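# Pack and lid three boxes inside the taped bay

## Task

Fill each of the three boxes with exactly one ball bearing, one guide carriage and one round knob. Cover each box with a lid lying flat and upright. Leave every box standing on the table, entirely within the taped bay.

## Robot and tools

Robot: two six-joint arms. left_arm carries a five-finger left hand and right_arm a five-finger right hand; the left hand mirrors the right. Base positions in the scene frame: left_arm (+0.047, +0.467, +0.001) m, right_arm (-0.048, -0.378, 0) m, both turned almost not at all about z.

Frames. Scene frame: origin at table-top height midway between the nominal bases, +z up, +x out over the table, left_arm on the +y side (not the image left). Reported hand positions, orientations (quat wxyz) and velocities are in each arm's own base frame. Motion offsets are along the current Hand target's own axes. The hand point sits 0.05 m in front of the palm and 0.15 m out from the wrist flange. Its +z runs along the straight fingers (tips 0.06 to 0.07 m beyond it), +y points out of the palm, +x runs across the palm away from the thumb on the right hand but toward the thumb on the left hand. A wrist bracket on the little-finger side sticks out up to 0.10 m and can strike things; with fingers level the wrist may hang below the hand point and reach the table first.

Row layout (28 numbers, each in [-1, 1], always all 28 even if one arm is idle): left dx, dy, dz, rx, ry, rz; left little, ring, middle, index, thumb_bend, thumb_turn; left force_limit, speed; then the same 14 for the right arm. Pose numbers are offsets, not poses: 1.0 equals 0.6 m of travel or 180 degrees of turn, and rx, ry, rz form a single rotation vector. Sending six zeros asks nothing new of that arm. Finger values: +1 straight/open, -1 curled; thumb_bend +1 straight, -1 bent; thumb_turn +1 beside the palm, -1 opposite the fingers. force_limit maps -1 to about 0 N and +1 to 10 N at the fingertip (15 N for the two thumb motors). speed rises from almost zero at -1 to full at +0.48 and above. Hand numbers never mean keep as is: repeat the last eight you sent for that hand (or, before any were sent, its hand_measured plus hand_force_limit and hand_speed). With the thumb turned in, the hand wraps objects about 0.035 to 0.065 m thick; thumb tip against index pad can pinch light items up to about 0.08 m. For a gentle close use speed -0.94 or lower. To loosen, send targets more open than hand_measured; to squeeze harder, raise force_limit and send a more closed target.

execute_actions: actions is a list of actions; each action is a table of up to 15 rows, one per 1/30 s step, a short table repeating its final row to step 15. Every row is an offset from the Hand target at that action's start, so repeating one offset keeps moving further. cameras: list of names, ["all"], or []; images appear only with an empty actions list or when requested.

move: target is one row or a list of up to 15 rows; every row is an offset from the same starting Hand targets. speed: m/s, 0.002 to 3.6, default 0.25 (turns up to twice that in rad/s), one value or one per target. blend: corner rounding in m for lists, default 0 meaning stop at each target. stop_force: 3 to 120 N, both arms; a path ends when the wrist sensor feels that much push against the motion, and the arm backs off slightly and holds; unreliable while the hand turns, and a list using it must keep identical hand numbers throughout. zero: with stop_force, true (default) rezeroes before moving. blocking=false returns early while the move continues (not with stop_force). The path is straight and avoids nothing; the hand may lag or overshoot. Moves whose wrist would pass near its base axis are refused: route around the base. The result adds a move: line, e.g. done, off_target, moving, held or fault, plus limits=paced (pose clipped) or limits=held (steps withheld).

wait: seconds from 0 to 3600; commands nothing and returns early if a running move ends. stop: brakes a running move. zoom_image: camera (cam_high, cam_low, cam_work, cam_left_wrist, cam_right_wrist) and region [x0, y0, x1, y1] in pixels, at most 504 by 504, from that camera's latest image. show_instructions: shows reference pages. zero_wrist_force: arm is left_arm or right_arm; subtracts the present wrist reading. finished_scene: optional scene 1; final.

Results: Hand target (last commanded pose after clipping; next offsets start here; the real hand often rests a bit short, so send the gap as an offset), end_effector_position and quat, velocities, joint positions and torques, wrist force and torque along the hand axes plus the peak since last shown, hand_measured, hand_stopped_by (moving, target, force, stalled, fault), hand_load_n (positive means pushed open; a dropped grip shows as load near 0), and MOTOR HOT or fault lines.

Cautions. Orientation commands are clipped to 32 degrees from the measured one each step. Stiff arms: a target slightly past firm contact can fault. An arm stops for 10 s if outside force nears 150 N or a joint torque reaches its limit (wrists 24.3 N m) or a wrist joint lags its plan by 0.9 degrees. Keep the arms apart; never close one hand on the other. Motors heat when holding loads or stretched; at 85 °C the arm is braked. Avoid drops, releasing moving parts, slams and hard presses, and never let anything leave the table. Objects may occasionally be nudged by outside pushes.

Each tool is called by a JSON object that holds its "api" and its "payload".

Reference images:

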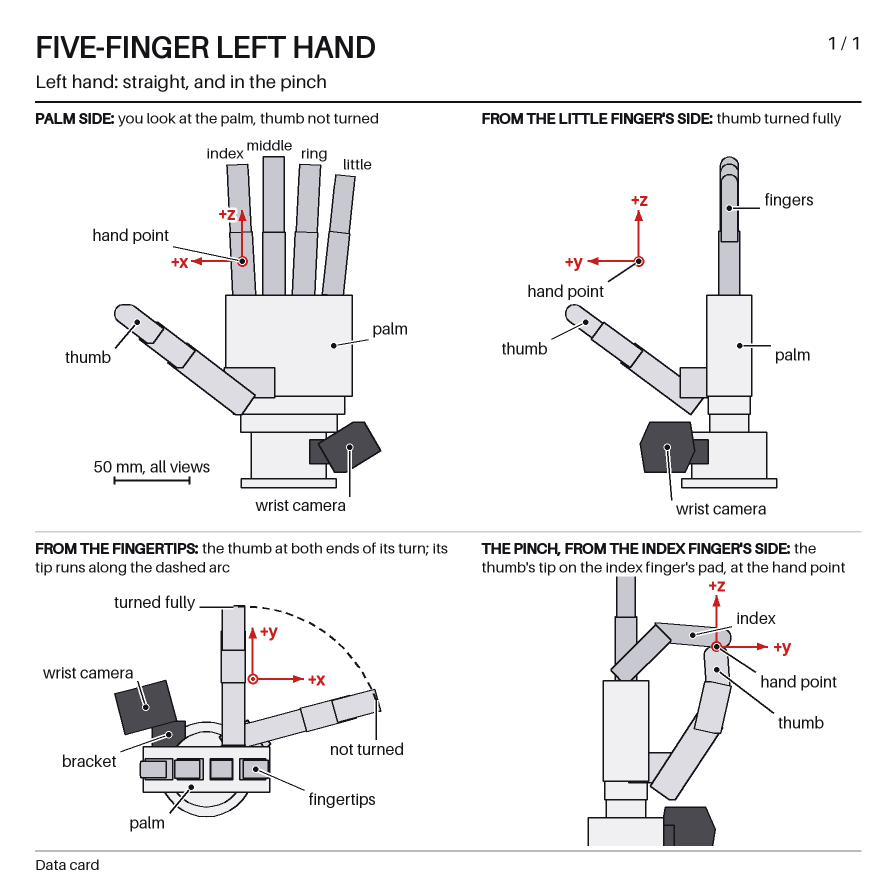

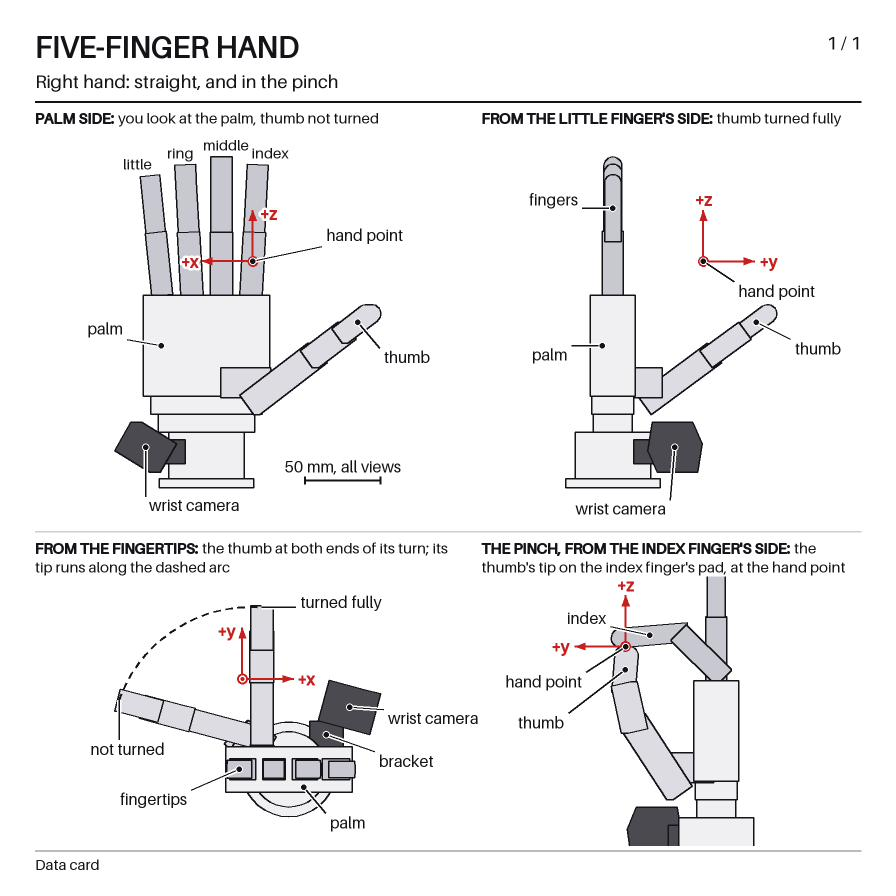

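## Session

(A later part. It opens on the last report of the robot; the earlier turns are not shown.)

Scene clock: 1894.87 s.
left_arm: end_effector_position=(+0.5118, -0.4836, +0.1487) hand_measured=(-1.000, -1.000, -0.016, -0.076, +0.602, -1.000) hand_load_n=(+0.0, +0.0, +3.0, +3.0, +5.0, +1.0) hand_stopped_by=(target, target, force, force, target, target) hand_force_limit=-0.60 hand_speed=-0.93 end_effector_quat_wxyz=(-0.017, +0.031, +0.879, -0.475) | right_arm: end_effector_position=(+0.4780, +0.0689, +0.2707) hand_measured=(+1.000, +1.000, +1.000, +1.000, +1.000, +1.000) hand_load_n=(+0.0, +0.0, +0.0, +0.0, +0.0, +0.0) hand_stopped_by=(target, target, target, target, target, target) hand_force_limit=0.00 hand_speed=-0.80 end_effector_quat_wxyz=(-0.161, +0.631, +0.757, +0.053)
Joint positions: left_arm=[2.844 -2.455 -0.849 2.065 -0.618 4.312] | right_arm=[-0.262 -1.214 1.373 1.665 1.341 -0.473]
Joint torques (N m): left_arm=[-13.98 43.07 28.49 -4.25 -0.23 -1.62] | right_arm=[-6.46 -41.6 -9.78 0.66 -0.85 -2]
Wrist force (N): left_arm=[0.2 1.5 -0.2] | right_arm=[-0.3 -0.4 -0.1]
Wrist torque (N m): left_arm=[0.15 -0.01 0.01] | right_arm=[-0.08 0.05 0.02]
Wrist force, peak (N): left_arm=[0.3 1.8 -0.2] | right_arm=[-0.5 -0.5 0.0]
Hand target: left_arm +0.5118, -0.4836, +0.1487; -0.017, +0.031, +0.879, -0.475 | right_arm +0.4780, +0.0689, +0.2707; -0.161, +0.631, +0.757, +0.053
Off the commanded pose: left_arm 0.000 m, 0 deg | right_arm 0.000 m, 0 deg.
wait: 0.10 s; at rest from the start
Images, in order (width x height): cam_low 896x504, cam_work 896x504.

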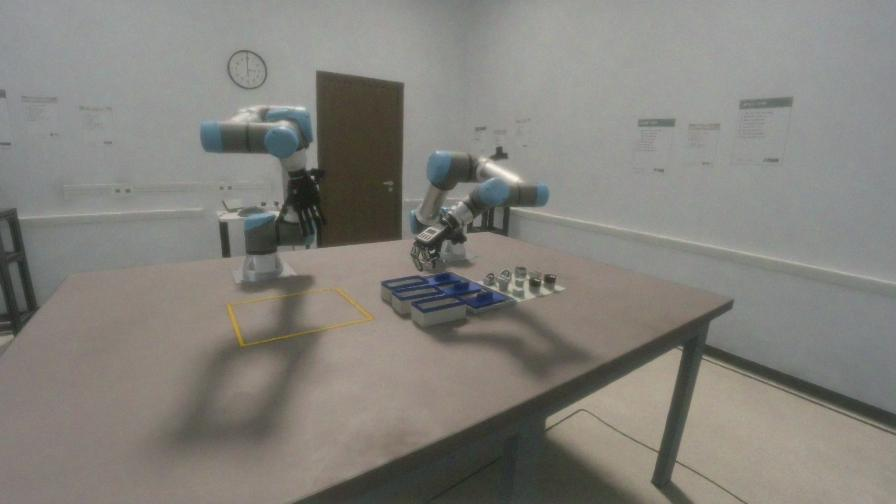

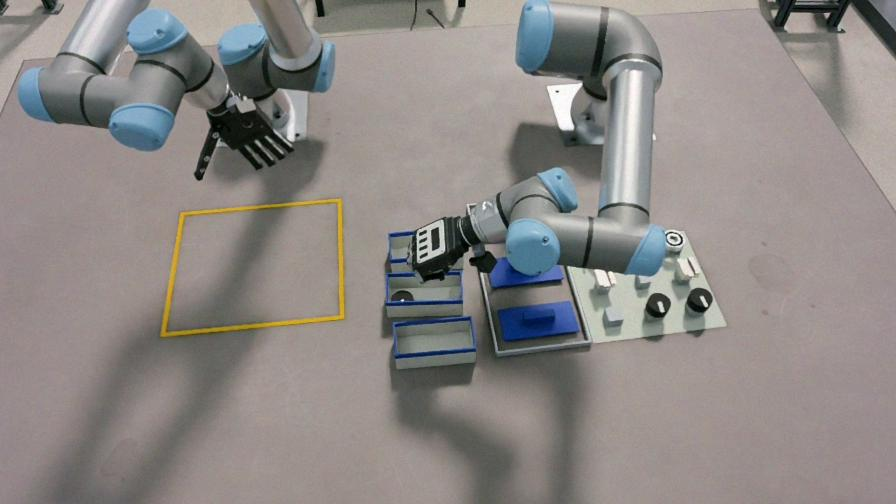

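{"api": "move", "payload": {"target": [0.3928,0.069,-0.0487,0,0,0,-1,-1,-0.25,-0.2,0.6,-1,-0.6,-0.93,0,0,0,0,0,0,1,1,1,1,1,1,0,-0.8], "speed": 0.25, "cameras": ["cam_high"]}}

{"api": "move", "payload": {"target": [0,0.1144,0.0746,0,0,0,-1,-1,-0.25,-0.2,0.6,-1,-0.6,-0.93,0,0,0,0,0,0,1,1,1,1,1,1,0,-0.8], "speed": 0.12, "cameras": ["cam_high", "cam_left_wrist"]}}

Scene clock: 1947.47 s.
left_arm: end_effector_position=(+0.2801, -0.4200, +0.1301) hand_measured=(-1.000, -1.000, -0.016, -0.076, +0.602, -1.000) hand_load_n=(+0.0, +0.0, +3.0, +3.0, +5.0, +1.0) hand_stopped_by=(target, target, force, force, target, target) hand_force_limit=-0.60 hand_speed=-0.93 end_effector_quat_wxyz=(-0.017, +0.031, +0.879, -0.475) | right_arm: end_effector_position=(+0.4780, +0.0689, +0.2707) hand_measured=(+1.000, +1.000, +1.000, +1.000, +1.000, +1.000) hand_load_n=(+0.0, +0.0, +0.0, +0.0, +0.0, +0.0) hand_stopped_by=(target, target, target, target, target, target) hand_force_limit=0.00 hand_speed=-0.80 end_effector_quat_wxyz=(-0.161, +0.631, +0.757, +0.053)
Joint positions: left_arm=[2.825 -1.921 -1.784 2.49 -0.624 4.282] | right_arm=[-0.262 -1.214 1.373 1.665 1.341 -0.473]
Joint torques (N m): left_arm=[12.31 47.44 3.74 -0.34 2.98 -1.58] | right_arm=[-6.33 -42.02 -9.92 0.59 -0.8 -2.01]
Wrist force (N): left_arm=[0.2 1.5 -0.3] | right_arm=[-0.3 -0.2 0.1]
Wrist torque (N m): left_arm=[0.16 -0.06 0.04] | right_arm=[-0.06 0.05 0.02]
Wrist force, peak (N): left_arm=[1.2 1.8 -0.3] | right_arm=[-0.3 -0.7 0.0]
Hand target: left_arm +0.2800, -0.4200, +0.1301; -0.017, +0.031, +0.879, -0.475 | right_arm +0.4780, +0.0689, +0.2707; -0.161, +0.631, +0.757, +0.053
Off the commanded pose: left_arm 0.000 m, 0 deg | right_arm 0.000 m, 0 deg.
move: done

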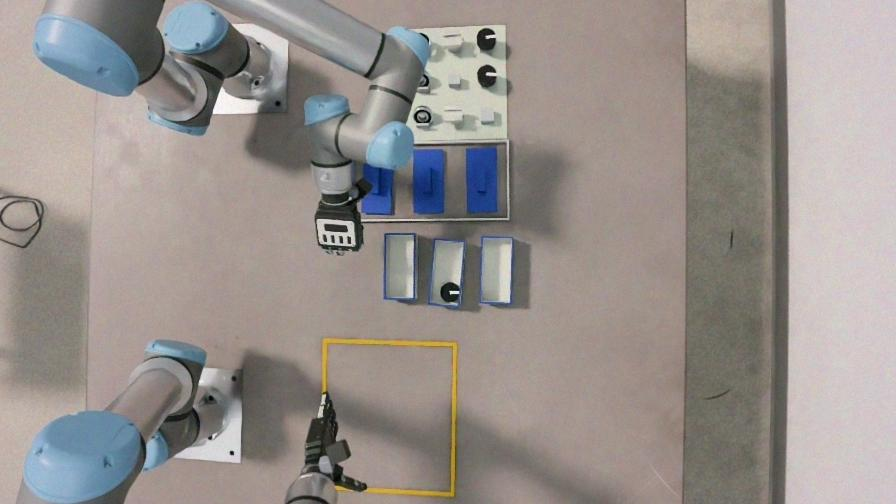

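Scene clock: 1948.77 s.
left_arm: end_effector_position=(+0.2800, -0.4198, +0.0483) hand_measured=(-1.000, -1.000, -0.016, -0.076, +0.602, -1.000) hand_load_n=(+0.0, +0.0, +3.0, +3.0, +5.0, +1.5) hand_stopped_by=(target, target, force, force, target, target) hand_force_limit=-0.60 hand_speed=-0.93 end_effector_quat_wxyz=(-0.017, +0.031, +0.879, -0.475) | right_arm: end_effector_position=(+0.4780, +0.0689, +0.2707) hand_measured=(+1.000, +1.000, +1.000, +1.000, +1.000, +1.000) hand_load_n=(+0.0, +0.0, +0.0, +0.0, -0.5, +0.0) hand_stopped_by=(target, target, target, target, target, target) hand_force_limit=0.00 hand_speed=-0.80 end_effector_quat_wxyz=(-0.161, +0.631, +0.757, +0.053)
Joint positions: left_arm=[2.825 -2.043 -1.86 2.688 -0.624 4.282] | right_arm=[-0.262 -1.214 1.373 1.665 1.341 -0.473]
Joint torques (N m): left_arm=[-15.04 22.85 2.56 -0.62 -0.11 -1.43] | right_arm=[-6.41 -41.85 -9.77 0.73 -0.87 -1.98]
Wrist force (N): left_arm=[0.1 1.1 -0.5] | right_arm=[-0.2 -0.4 -0.2]
Wrist torque (N m): left_arm=[0.12 -0.06 0.02] | right_arm=[-0.07 0.05 0.02]
Wrist force, peak (N): left_arm=[0.3 1.8 -0.2] | right_arm=[-0.5 -0.6 0.0]
Hand target: left_arm +0.2800, -0.4198, +0.0482; -0.017, +0.031, +0.879, -0.475 | right_arm +0.4780, +0.0689, +0.2707; -0.161, +0.631, +0.757, +0.053
Off the commanded pose: left_arm 0.000 m, 0 deg | right_arm 0.000 m, 0 deg.
move: done

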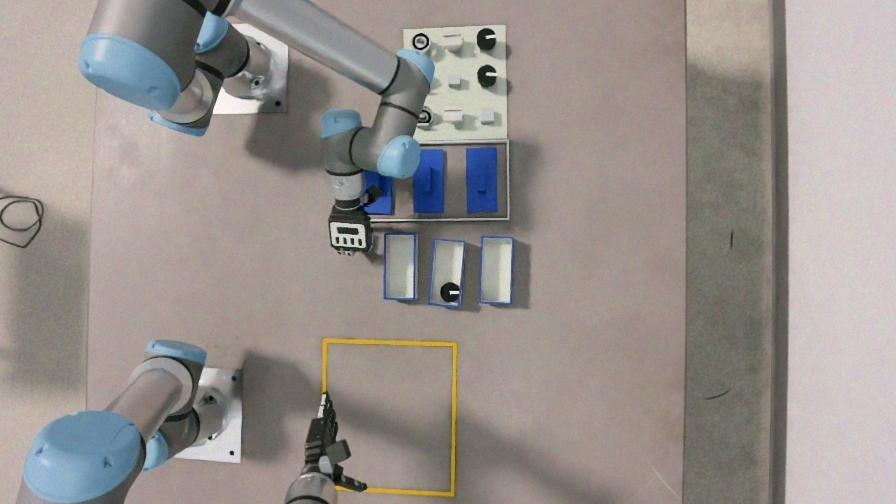

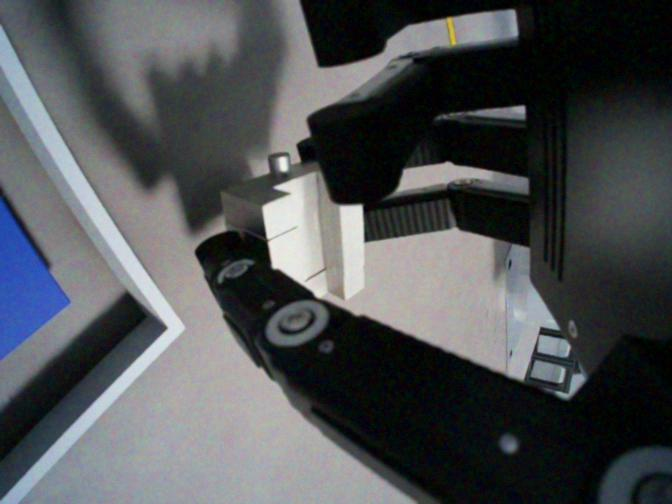

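{"api": "move", "payload": {"target": [0,0.0419,0.0273,0,0,0,-1,-1,-0.25,-0.2,0.6,-1,-0.6,-0.93,0,0,0,0,0,0,1,1,1,1,1,1,0,-0.8], "speed": 0.015, "stop_force": 3, "cameras": ["cam_work"]}}

{"api": "zoom_image", "payload": {"camera": "cam_work", "region": [370, 120, 490, 240]}}

Scene clock: 1961.70 s.
left_arm: end_effector_position=(+0.2800, -0.4198, +0.0223) hand_measured=(-1.000, -1.000, -0.016, -0.076, +0.602, -1.000) hand_load_n=(+0.0, +0.0, +3.0, +3.0, +4.5, +1.0) hand_stopped_by=(target, target, force, force, target, target) hand_force_limit=-0.60 hand_speed=-0.93 end_effector_quat_wxyz=(-0.017, +0.031, +0.879, -0.475) | right_arm: end_effector_position=(+0.4780, +0.0689, +0.2707) hand_measured=(+1.000, +1.000, +1.000, +1.000, +1.000, +1.000) hand_load_n=(+0.0, +0.0, +0.0, +0.0, +0.0, +0.0) hand_stopped_by=(target, target, target, target, target, target) hand_force_limit=0.00 hand_speed=-0.80 end_effector_quat_wxyz=(-0.161, +0.631, +0.757, +0.053)
Joint positions: left_arm=[2.825 -2.088 -1.876 2.749 -0.624 4.283] | right_arm=[-0.262 -1.214 1.373 1.665 1.341 -0.473]
Joint torques (N m): left_arm=[7.6 48.5 20.7 -3.96 0.81 0.75] | right_arm=[-6.2 -41.47 -9.75 0.59 -0.79 -1.88]
Wrist force (N): left_arm=[0.6 -0.3 -0.8] | right_arm=[-0.3 -0.3 0.1]
Wrist torque (N m): left_arm=[0.09 -0.13 0.06] | right_arm=[-0.07 0.05 0.03]
Wrist force, peak (N): left_arm=[-1.0 -14.8 -8.2] | right_arm=[-0.5 -0.6 0.1]
Hand target: left_arm +0.2800, -0.4198, +0.0223; -0.017, +0.031, +0.879, -0.475 (not the last commanded pose) | right_arm +0.4780, +0.0689, +0.2707; -0.161, +0.631, +0.757, +0.053
Off the commanded pose: left_arm 0.004 m, 0 deg | right_arm 0.000 m, 0 deg.
move: contact (left_arm)

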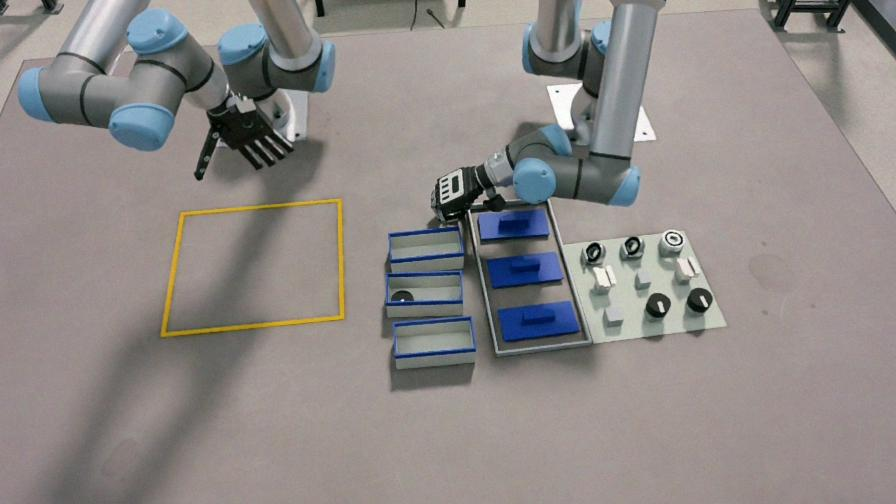

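Scaled by 4.200 from the camera's image (finer frame: 1280x720).

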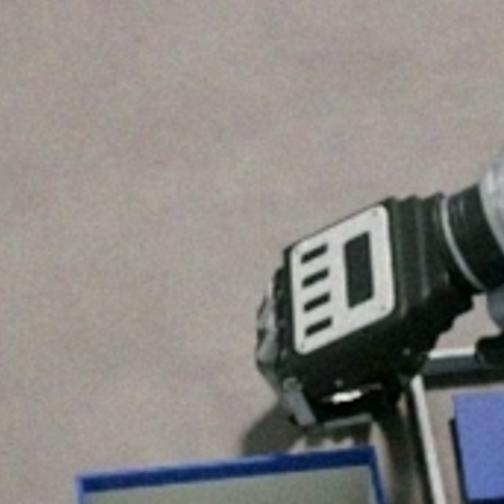

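{"api": "execute_actions", "payload": {"actions": [[[0,0,0,0,0,0,-1,-1,0.2,0.2,0.6,-1,-0.6,-0.85,0,0,0,0,0,0,1,1,1,1,1,1,0,-0.8]],[[0,0,0,0,0,0,-1,-1,0.3,0.3,0.8,-1,-0.6,-0.7,0,0,0,0,0,0,1,1,1,1,1,1,0,-0.8]],[[0,0,0,0,0,0,-1,-1,0.35,0.35,0.8,-1,-0.6,-0.7,0,0,0,0,0,0,1,1,1,1,1,1,0,-0.8]]], "cameras": ["cam_left_wrist"]}}

Scene clock: 1973.97 s.
left_arm: end_effector_position=(+0.2800, -0.4198, +0.0223) hand_measured=(-1.000, -1.000, +0.072, +0.350, +0.788, -1.000) hand_load_n=(+0.0, +0.0, -12.5, +0.0, -11.5, +0.0) hand_stopped_by=(target, target, stalled, target, stalled, target) hand_force_limit=-0.60 hand_speed=-0.70 end_effector_quat_wxyz=(-0.017, +0.031, +0.879, -0.475) | right_arm: end_effector_position=(+0.4780, +0.0689, +0.2707) hand_measured=(+1.000, +1.000, +1.000, +1.000, +1.000, +1.000) hand_load_n=(+0.0, +0.0, +0.0, +0.0, +0.0, +0.0) hand_stopped_by=(target, target, target, target, target, target) hand_force_limit=0.00 hand_speed=-0.80 end_effector_quat_wxyz=(-0.161, +0.631, +0.757, +0.053)
Joint positions: left_arm=[2.825 -2.088 -1.876 2.749 -0.624 4.283] | right_arm=[-0.262 -1.214 1.373 1.665 1.341 -0.473]
Joint torques (N m): left_arm=[-11.01 27.35 17.63 -0.94 -3.02 -1.12] | right_arm=[-5.79 -41.76 -9.86 0.68 -0.91 -1.95]
Wrist force (N): left_arm=[0.3 -14.9 -3.1] | right_arm=[-0.4 -0.6 0.3]
Wrist torque (N m): left_arm=[-0.54 -0.26 0.26] | right_arm=[-0.13 0.07 0.00]
Wrist force, peak (N): left_arm=[0.4 -15.9 -3.8] | right_arm=[-0.3 -0.8 0.1]
Hand target: left_arm +0.2800, -0.4198, +0.0223; -0.017, +0.031, +0.879, -0.475 | right_arm +0.4780, +0.0689, +0.2707; -0.161, +0.631, +0.757, +0.053
Off the commanded pose: left_arm 0.000 m, 0 deg | right_arm 0.000 m, 0 deg.
Step readings (end_effector_position of left_arm | right_arm):
0: (+0.2800, -0.4198, +0.0223) | (+0.4780, +0.0689, +0.2707)
1: (+0.2800, -0.4198, +0.0223) | (+0.4780, +0.0689, +0.2707)
2: (+0.2800, -0.4198, +0.0223) | (+0.4780, +0.0689, +0.2707)
4: (+0.2800, -0.4198, +0.0223) | (+0.4780, +0.0689, +0.2707)
8: (+0.2800, -0.4198, +0.0223) | (+0.4780, +0.0689, +0.2707)
15: (+0.2800, -0.4198, +0.0223) | (+0.4780, +0.0689, +0.2707)
16: (+0.2800, -0.4198, +0.0223) | (+0.4780, +0.0689, +0.2707)
17: (+0.2800, -0.4198, +0.0223) | (+0.4780, +0.0689, +0.2707)
19: (+0.2800, -0.4198, +0.0223) | (+0.4780, +0.0689, +0.2707)
23: (+0.2800, -0.4198, +0.0223) | (+0.4780, +0.0689, +0.2707)
30: (+0.2800, -0.4198, +0.0223) | (+0.4780, +0.0689, +0.2707)
31: (+0.2800, -0.4198, +0.0223) | (+0.4780, +0.0689, +0.2707)
32: (+0.2800, -0.4198, +0.0223) | (+0.4780, +0.0689, +0.2707)
34: (+0.2800, -0.4198, +0.0223) | (+0.4780, +0.0689, +0.2707)
38: (+0.2800, -0.4198, +0.0223) | (+0.4780, +0.0689, +0.2707)
45: (+0.2800, -0.4198, +0.0223) | (+0.4780, +0.0689, +0.2707)

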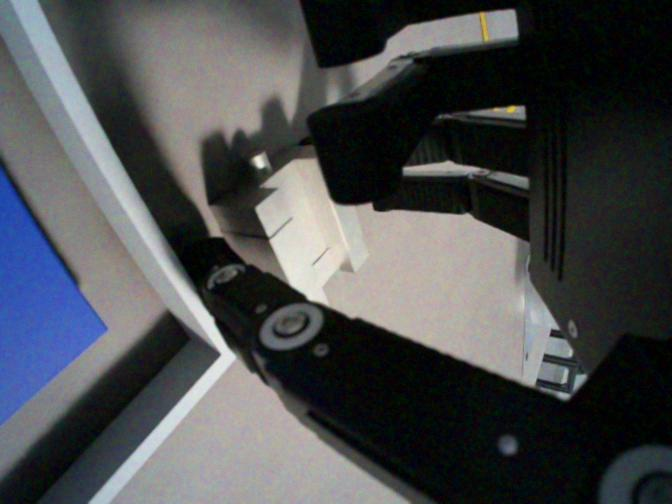

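{"api": "execute_actions", "payload": {"actions": [[[0,-0.0056,-0.0036,0,0,0,-1,-1,0.36,0.35,0.78,-1,-0.6,-0.7,0,0,0,0,0,0,1,1,1,1,1,1,0,-0.8]],[[0,0,0,0,0,0,-1,-1,0.36,0.35,0.78,-1,-0.6,-0.7,0,0,0,0,0,0,1,1,1,1,1,1,0,-0.8]]], "cameras": ["cam_left_wrist", "cam_work", "cam_high"]}}

{"api": "zoom_image", "payload": {"camera": "cam_left_wrist", "region": [150, 100, 450, 350]}}

{"api": "zoom_image", "payload": {"camera": "cam_high", "region": [310, 190, 410, 290]}}

Scene clock: 1989.73 s.
left_arm: end_effector_position=(+0.2800, -0.4198, +0.0263) hand_measured=(-1.000, -1.000, +0.360, +0.350, +0.776, -1.000) hand_load_n=(+0.0, +0.0, +0.0, +0.0, -3.5, +0.0) hand_stopped_by=(target, target, target, target, target, target) hand_force_limit=-0.60 hand_speed=-0.70 end_effector_quat_wxyz=(-0.017, +0.031, +0.879, -0.475) | right_arm: end_effector_position=(+0.4780, +0.0689, +0.2707) hand_measured=(+1.000, +1.000, +1.000, +1.000, +1.000, +1.000) hand_load_n=(+0.0, +0.0, +0.0, +0.0, +0.5, +0.0) hand_stopped_by=(target, target, target, target, target, target) hand_force_limit=0.00 hand_speed=-0.80 end_effector_quat_wxyz=(-0.161, +0.631, +0.757, +0.053)
Joint positions: left_arm=[2.825 -2.081 -1.874 2.74 -0.624 4.283] | right_arm=[-0.262 -1.214 1.373 1.665 1.341 -0.473]
Joint torques (N m): left_arm=[-11.98 49.49 20.65 -4.25 1.92 0.3] | right_arm=[-6.23 -40.85 -9.33 0.76 -0.94 -1.94]
Wrist force (N): left_arm=[0.6 -3.0 1.8] | right_arm=[-0.3 -0.4 0.0]
Wrist torque (N m): left_arm=[-0.04 -0.11 0.08] | right_arm=[-0.08 0.06 0.02]
Wrist force, peak (N): left_arm=[0.3 -16.3 -3.9] | right_arm=[-0.5 -0.5 -0.1]
Hand target: left_arm +0.2800, -0.4198, +0.0263; -0.017, +0.031, +0.879, -0.475 | right_arm +0.4780, +0.0689, +0.2707; -0.161, +0.631, +0.757, +0.053
Off the commanded pose: left_arm 0.000 m, 0 deg | right_arm 0.000 m, 0 deg.
Step readings (end_effector_position of left_arm | right_arm):
0: (+0.2800, -0.4198, +0.0223) | (+0.4780, +0.0689, +0.2707)
1: (+0.2800, -0.4198, +0.0223) | (+0.4780, +0.0689, +0.2707)
2: (+0.2799, -0.4198, +0.0227) | (+0.4780, +0.0689, +0.2707)
4: (+0.2798, -0.4198, +0.0239) | (+0.4780, +0.0689, +0.2707)
8: (+0.2799, -0.4198, +0.0255) | (+0.4780, +0.0689, +0.2707)
15: (+0.2800, -0.4198, +0.0262) | (+0.4780, +0.0689, +0.2707)
16: (+0.2800, -0.4198, +0.0262) | (+0.4780, +0.0689, +0.2707)
17: (+0.2800, -0.4198, +0.0262) | (+0.4780, +0.0689, +0.2707)
19: (+0.2800, -0.4198, +0.0262) | (+0.4780, +0.0689, +0.2707)
23: (+0.2800, -0.4198, +0.0263) | (+0.4780, +0.0689, +0.2707)
30: (+0.2800, -0.4198, +0.0263) | (+0.4780, +0.0689, +0.2707)
Images, in order (width x height): cam_high 896x504, cam_work 896x504, cam_left_wrist 672x504.

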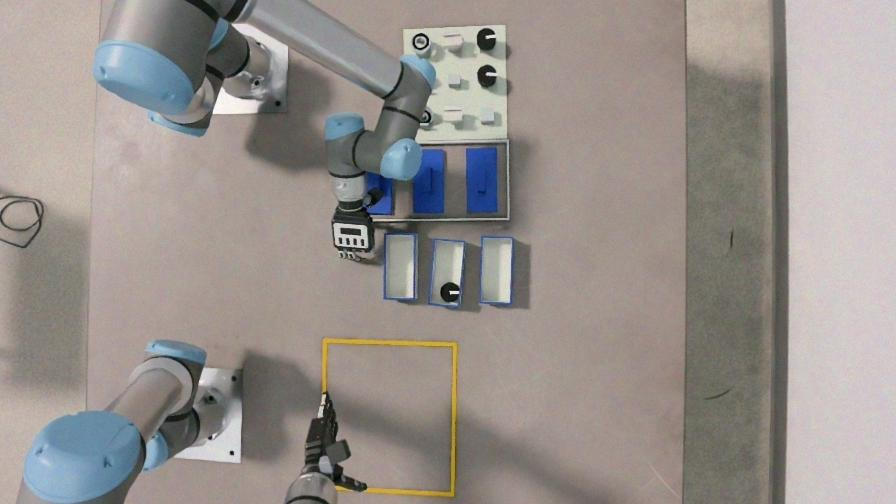

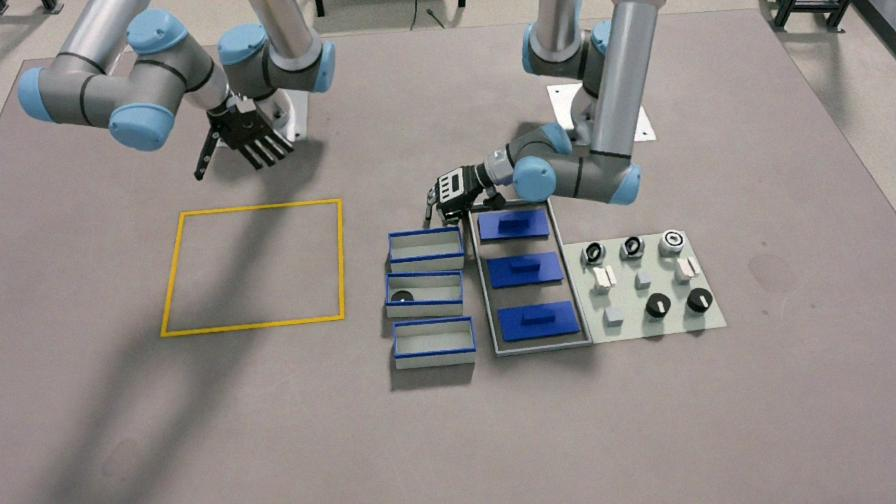

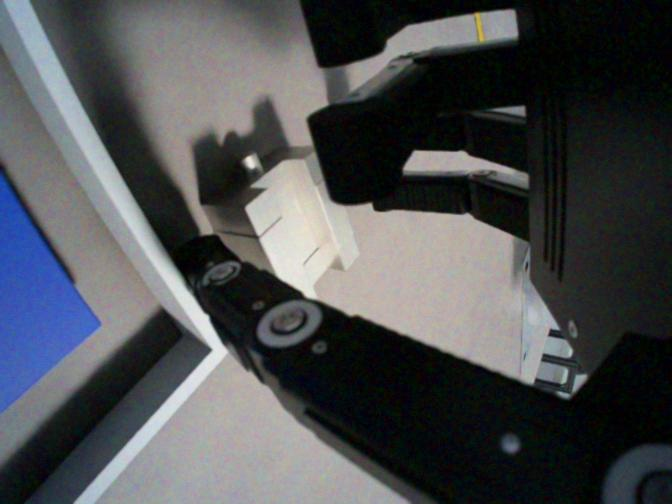

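Scaled by 1.680 from the camera's image (finer frame: 960x720).

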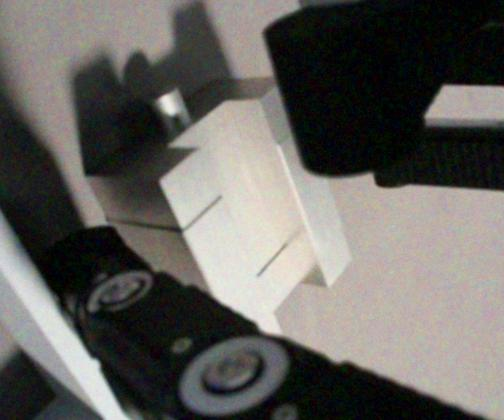

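Scaled by 5.040 from the camera's image (finer frame: 1280x720).

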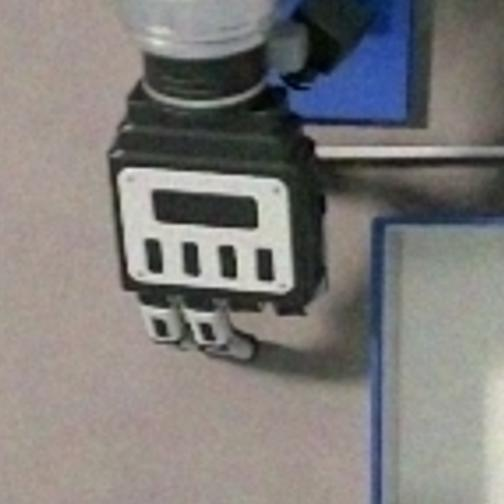

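{"api": "move", "payload": {"target": [0,-0.098,-0.0637,0,0,0,-1,-1,0.36,0.35,0.78,-1,-0.6,-0.7,0,0,0,0,0,0,1,1,1,1,1,1,0,-0.8], "speed": 0.08, "cameras": ["cam_left_wrist", "cam_work", "cam_high"]}}

{"api": "zoom_image", "payload": {"camera": "cam_left_wrist", "region": [100, 50, 450, 400]}}

{"api": "zoom_image", "payload": {"camera": "cam_work", "region": [400, 140, 500, 240]}}

Scene clock: 2004.97 s.
left_arm: end_effector_position=(+0.2799, -0.4201, +0.0963) hand_measured=(-1.000, -1.000, +0.360, +0.350, +0.778, -1.000) hand_load_n=(+0.0, +0.0, +0.0, +0.0, +0.0, +0.0) hand_stopped_by=(target, target, target, target, target, target) hand_force_limit=-0.60 hand_speed=-0.70 end_effector_quat_wxyz=(-0.017, +0.031, +0.879, -0.475) | right_arm: end_effector_position=(+0.4780, +0.0689, +0.2707) hand_measured=(+1.000, +1.000, +1.000, +1.000, +1.000, +1.000) hand_load_n=(+0.0, +0.0, +0.0, +0.0, +0.0, +0.0) hand_stopped_by=(target, target, target, target, target, target) hand_force_limit=0.00 hand_speed=-0.80 end_effector_quat_wxyz=(-0.161, +0.631, +0.757, +0.053)
Joint positions: left_arm=[2.825 -1.967 -1.82 2.573 -0.624 4.282] | right_arm=[-0.262 -1.214 1.373 1.665 1.341 -0.473]
Joint torques (N m): left_arm=[12.05 48.02 22.49 -4.24 0.85 1.32] | right_arm=[-6.44 -41.79 -8.69 0.61 -0.98 -2.03]
Wrist force (N): left_arm=[0.6 0.7 -1.0] | right_arm=[-0.4 -0.2 0.0]
Wrist torque (N m): left_arm=[0.17 -0.15 -0.12] | right_arm=[-0.06 0.07 0.02]
Wrist force, peak (N): left_arm=[0.4 -3.2 1.9] | right_arm=[-0.5 -0.5 0.1]
Hand target: left_arm +0.2800, -0.4200, +0.0964; -0.017, +0.031, +0.879, -0.475 | right_arm +0.4780, +0.0689, +0.2707; -0.161, +0.631, +0.757, +0.053
Off the commanded pose: left_arm 0.000 m, 0 deg | right_arm 0.000 m, 0 deg.
move: done
Images, in order (width x height): cam_high 896x504, cam_work 896x504, cam_left_wrist 672x504.

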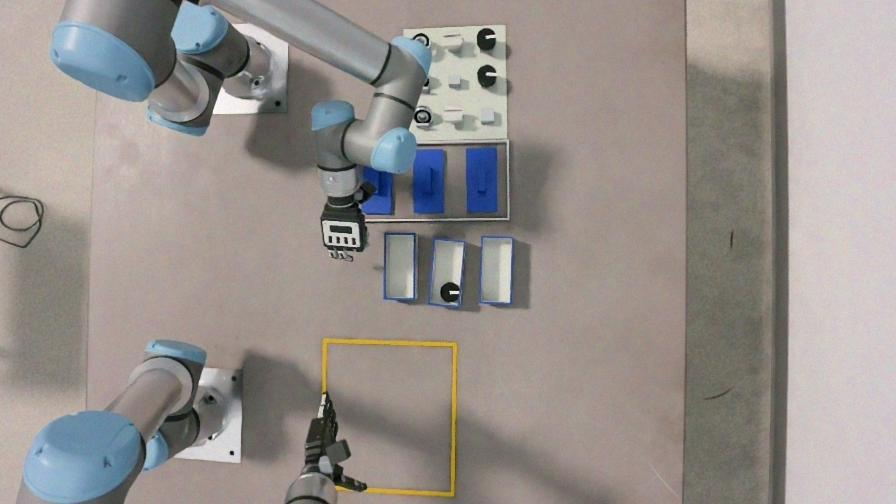

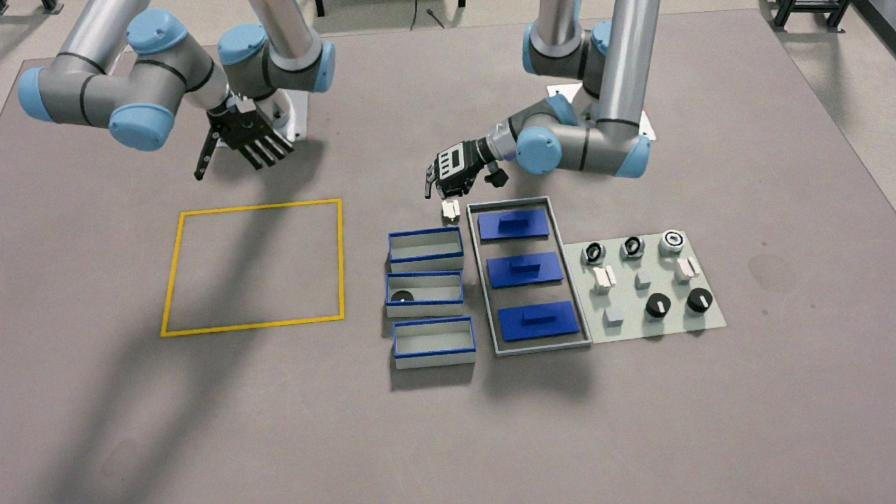

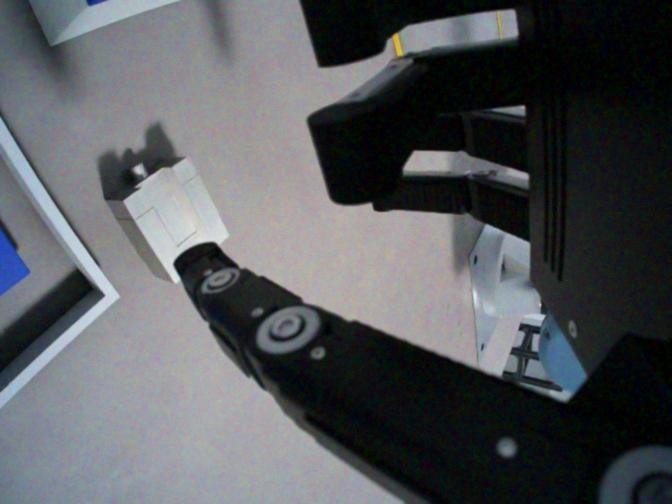

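Scaled by 1.440 from the camera's image (finer frame: 960x720).

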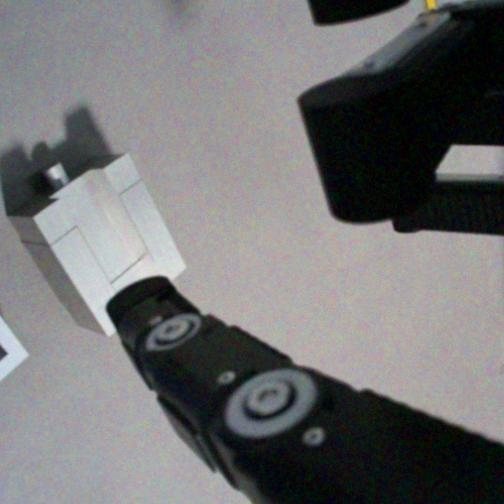

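Scaled by 5.040 from the camera's image (finer frame: 1280x720).

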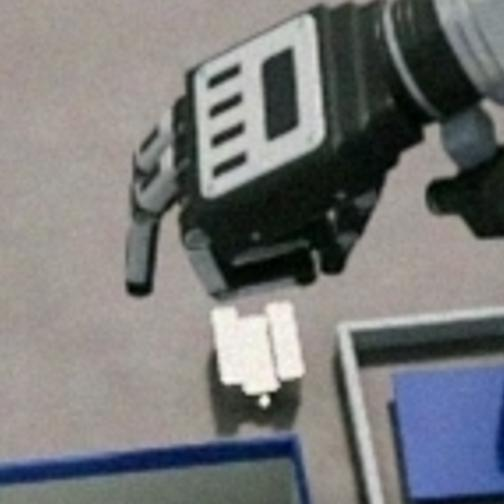

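{"api": "execute_actions", "payload": {"actions": []}}

{"api": "zoom_image", "payload": {"camera": "cam_work", "region": [300, 80, 600, 300]}}

Scene clock: 2051.77 s.
left_arm: end_effector_position=(+0.2800, -0.4200, +0.0964) hand_measured=(-1.000, -1.000, +0.360, +0.350, +0.778, -1.000) hand_load_n=(+0.0, +0.0, +0.0, +0.0, +0.0, +0.0) hand_stopped_by=(target, target, target, target, target, target) hand_force_limit=-0.60 hand_speed=-0.70 end_effector_quat_wxyz=(-0.017, +0.031, +0.879, -0.475) | right_arm: end_effector_position=(+0.4780, +0.0689, +0.2707) hand_measured=(+1.000, +1.000, +1.000, +1.000, +1.000, +1.000) hand_load_n=(+0.0, +0.0, +0.0, +0.0, +0.0, +0.0) hand_stopped_by=(target, target, target, target, target, target) hand_force_limit=0.00 hand_speed=-0.80 end_effector_quat_wxyz=(-0.161, +0.631, +0.757, +0.053)
Joint positions: left_arm=[2.825 -1.967 -1.82 2.573 -0.624 4.282] | right_arm=[-0.262 -1.214 1.373 1.665 1.341 -0.473]
Joint velocities: within noise
Joint torques (N m): left_arm=[12.27 46.29 25.71 -3.97 2.47 1.46] | right_arm=[-6.52 -42.08 -9.1 0.7 -0.91 -2.15]
Wrist force (N): left_arm=[0.4 0.8 -0.8] | right_arm=[-0.1 -0.3 0.0]
Wrist torque (N m): left_arm=[0.17 -0.11 -0.13] | right_arm=[-0.07 0.02 0.04]
Wrist force, peak (N): left_arm=[0.3 0.9 -1.3] | right_arm=[-0.5 -0.6 0.1]
Hand target: left_arm +0.2800, -0.4200, +0.0964; -0.017, +0.031, +0.879, -0.475 | right_arm +0.4780, +0.0689, +0.2707; -0.161, +0.631, +0.757, +0.053
Off the commanded pose: left_arm 0.000 m, 0 deg | right_arm 0.000 m, 0 deg.

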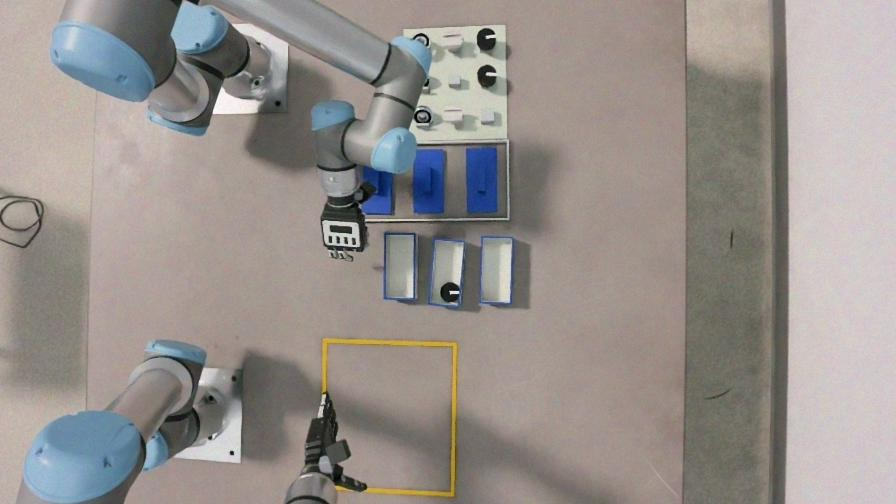

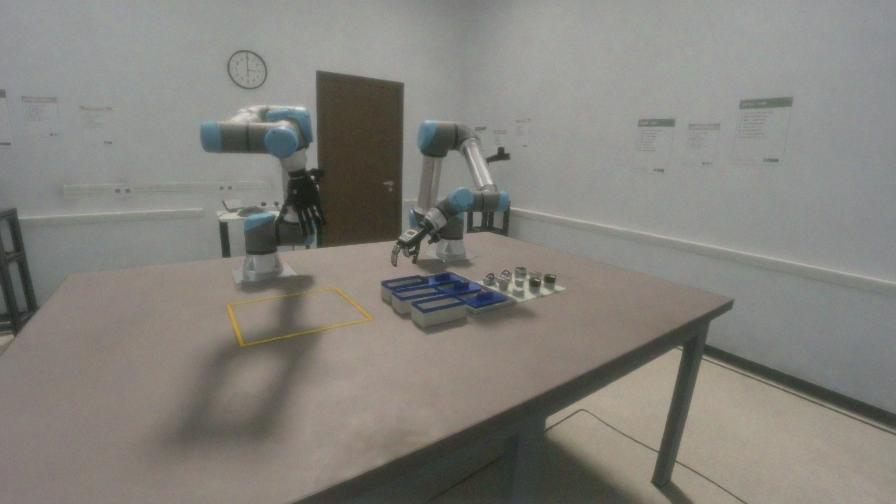

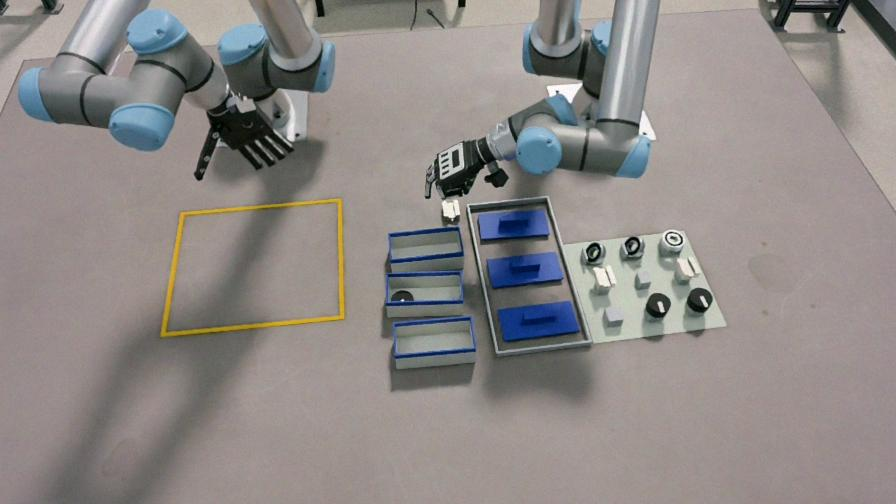

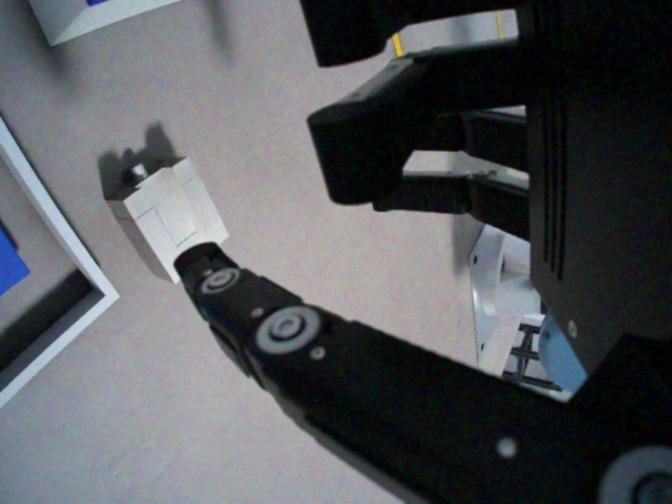

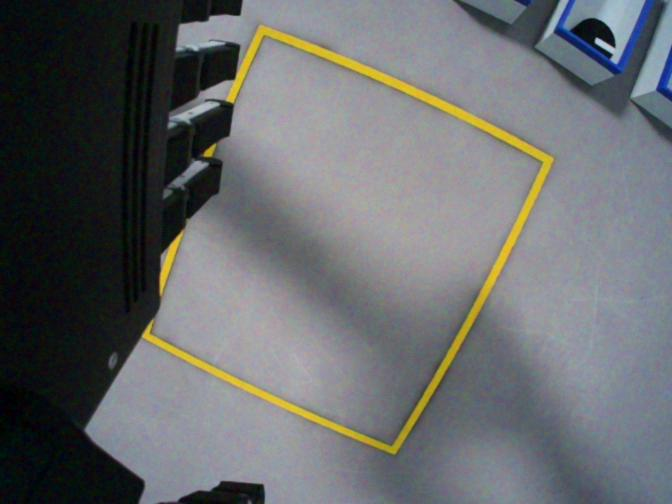

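Scaled by 1.680 from the camera's image (finer frame: 1280x720).

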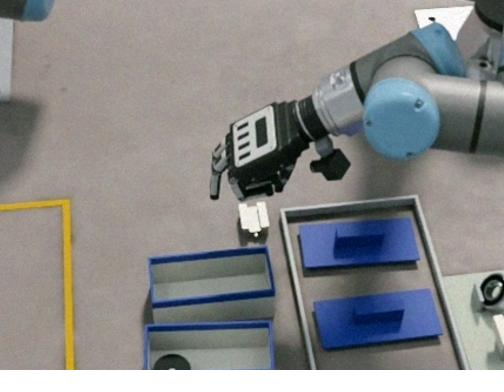

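{"api": "move", "payload": {"target": [0.1663,-0.0064,0.0098,0,0,0,-1,-1,0.36,0.35,0.78,-1,-0.6,-0.7,0,0,0,0,0,0,1,1,1,1,1,1,0,-0.8], "speed": 0.25, "cameras": ["cam_high","cam_left_wrist"]}}

{"api": "zoom_image", "payload": {"camera": "cam_high", "region": [310, 180, 430, 300]}}

Scene clock: 2096.63 s.
left_arm: end_effector_position=(+0.1800, -0.4200, +0.0964) hand_measured=(-1.000, -1.000, +0.360, +0.350, +0.778, -1.000) hand_load_n=(+0.0, +0.0, +0.0, +0.0, +0.0, +0.0) hand_stopped_by=(target, target, target, target, target, target) hand_force_limit=-0.60 hand_speed=-0.70 end_effector_quat_wxyz=(-0.017, +0.031, +0.879, -0.475) | right_arm: end_effector_position=(+0.4780, +0.0689, +0.2707) hand_measured=(+1.000, +1.000, +1.000, +1.000, +1.000, +1.000) hand_load_n=(+0.0, +0.0, +0.0, +0.0, +0.0, +0.0) hand_stopped_by=(target, target, target, target, target, target) hand_force_limit=0.00 hand_speed=-0.80 end_effector_quat_wxyz=(-0.161, +0.631, +0.757, +0.053)
Joint positions: left_arm=[2.72 -1.781 -2.044 2.739 -0.667 4.123] | right_arm=[-0.262 -1.214 1.373 1.665 1.341 -0.473]
Joint torques (N m): left_arm=[-14.56 39.21 5.23 -0.04 -0.85 -1.25] | right_arm=[-5.91 -41.68 -8.88 0.56 -0.83 -2.02]
Wrist force (N): left_arm=[0.2 0.0 -1.1] | right_arm=[-0.1 -0.4 0.0]
Wrist torque (N m): left_arm=[0.05 -0.09 0.05] | right_arm=[-0.08 0.04 0.03]
Wrist force, peak (N): left_arm=[1.2 0.2 -1.2] | right_arm=[-0.6 -0.5 -0.2]
Hand target: left_arm +0.1799, -0.4200, +0.0964; -0.017, +0.031, +0.879, -0.475 | right_arm +0.4780, +0.0689, +0.2707; -0.161, +0.631, +0.757, +0.053
Off the commanded pose: left_arm 0.000 m, 0 deg | right_arm 0.000 m, 0 deg.
move: done

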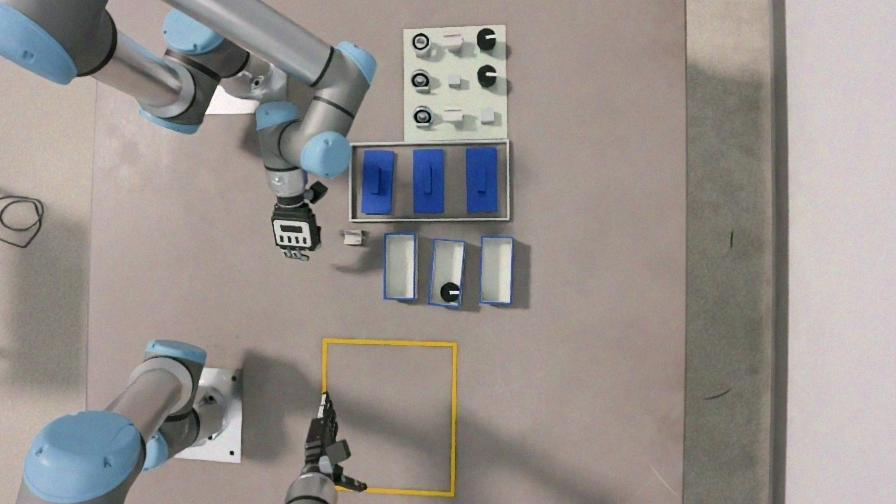

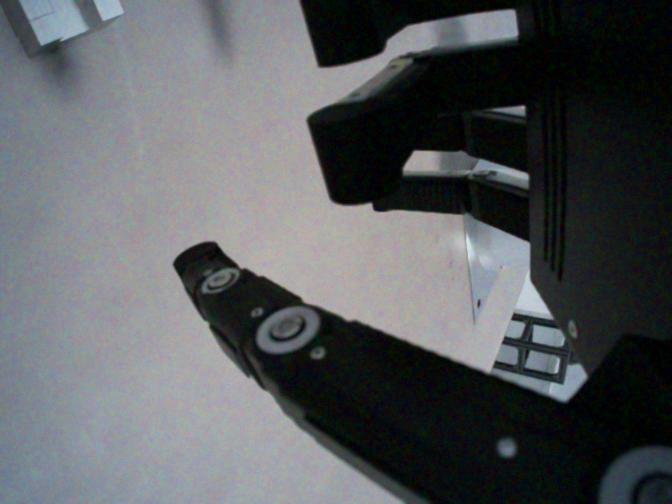

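Scaled by 4.200 from the camera's image (finer frame: 1280x720).

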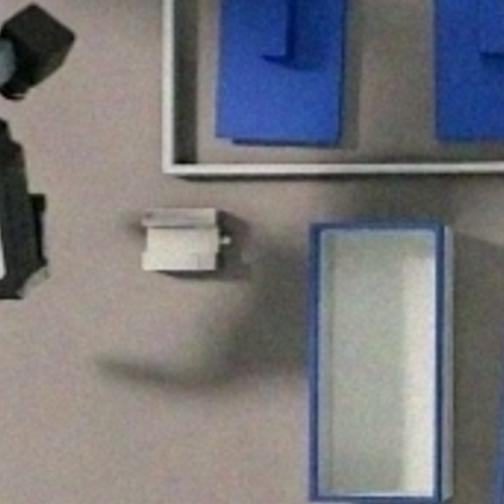

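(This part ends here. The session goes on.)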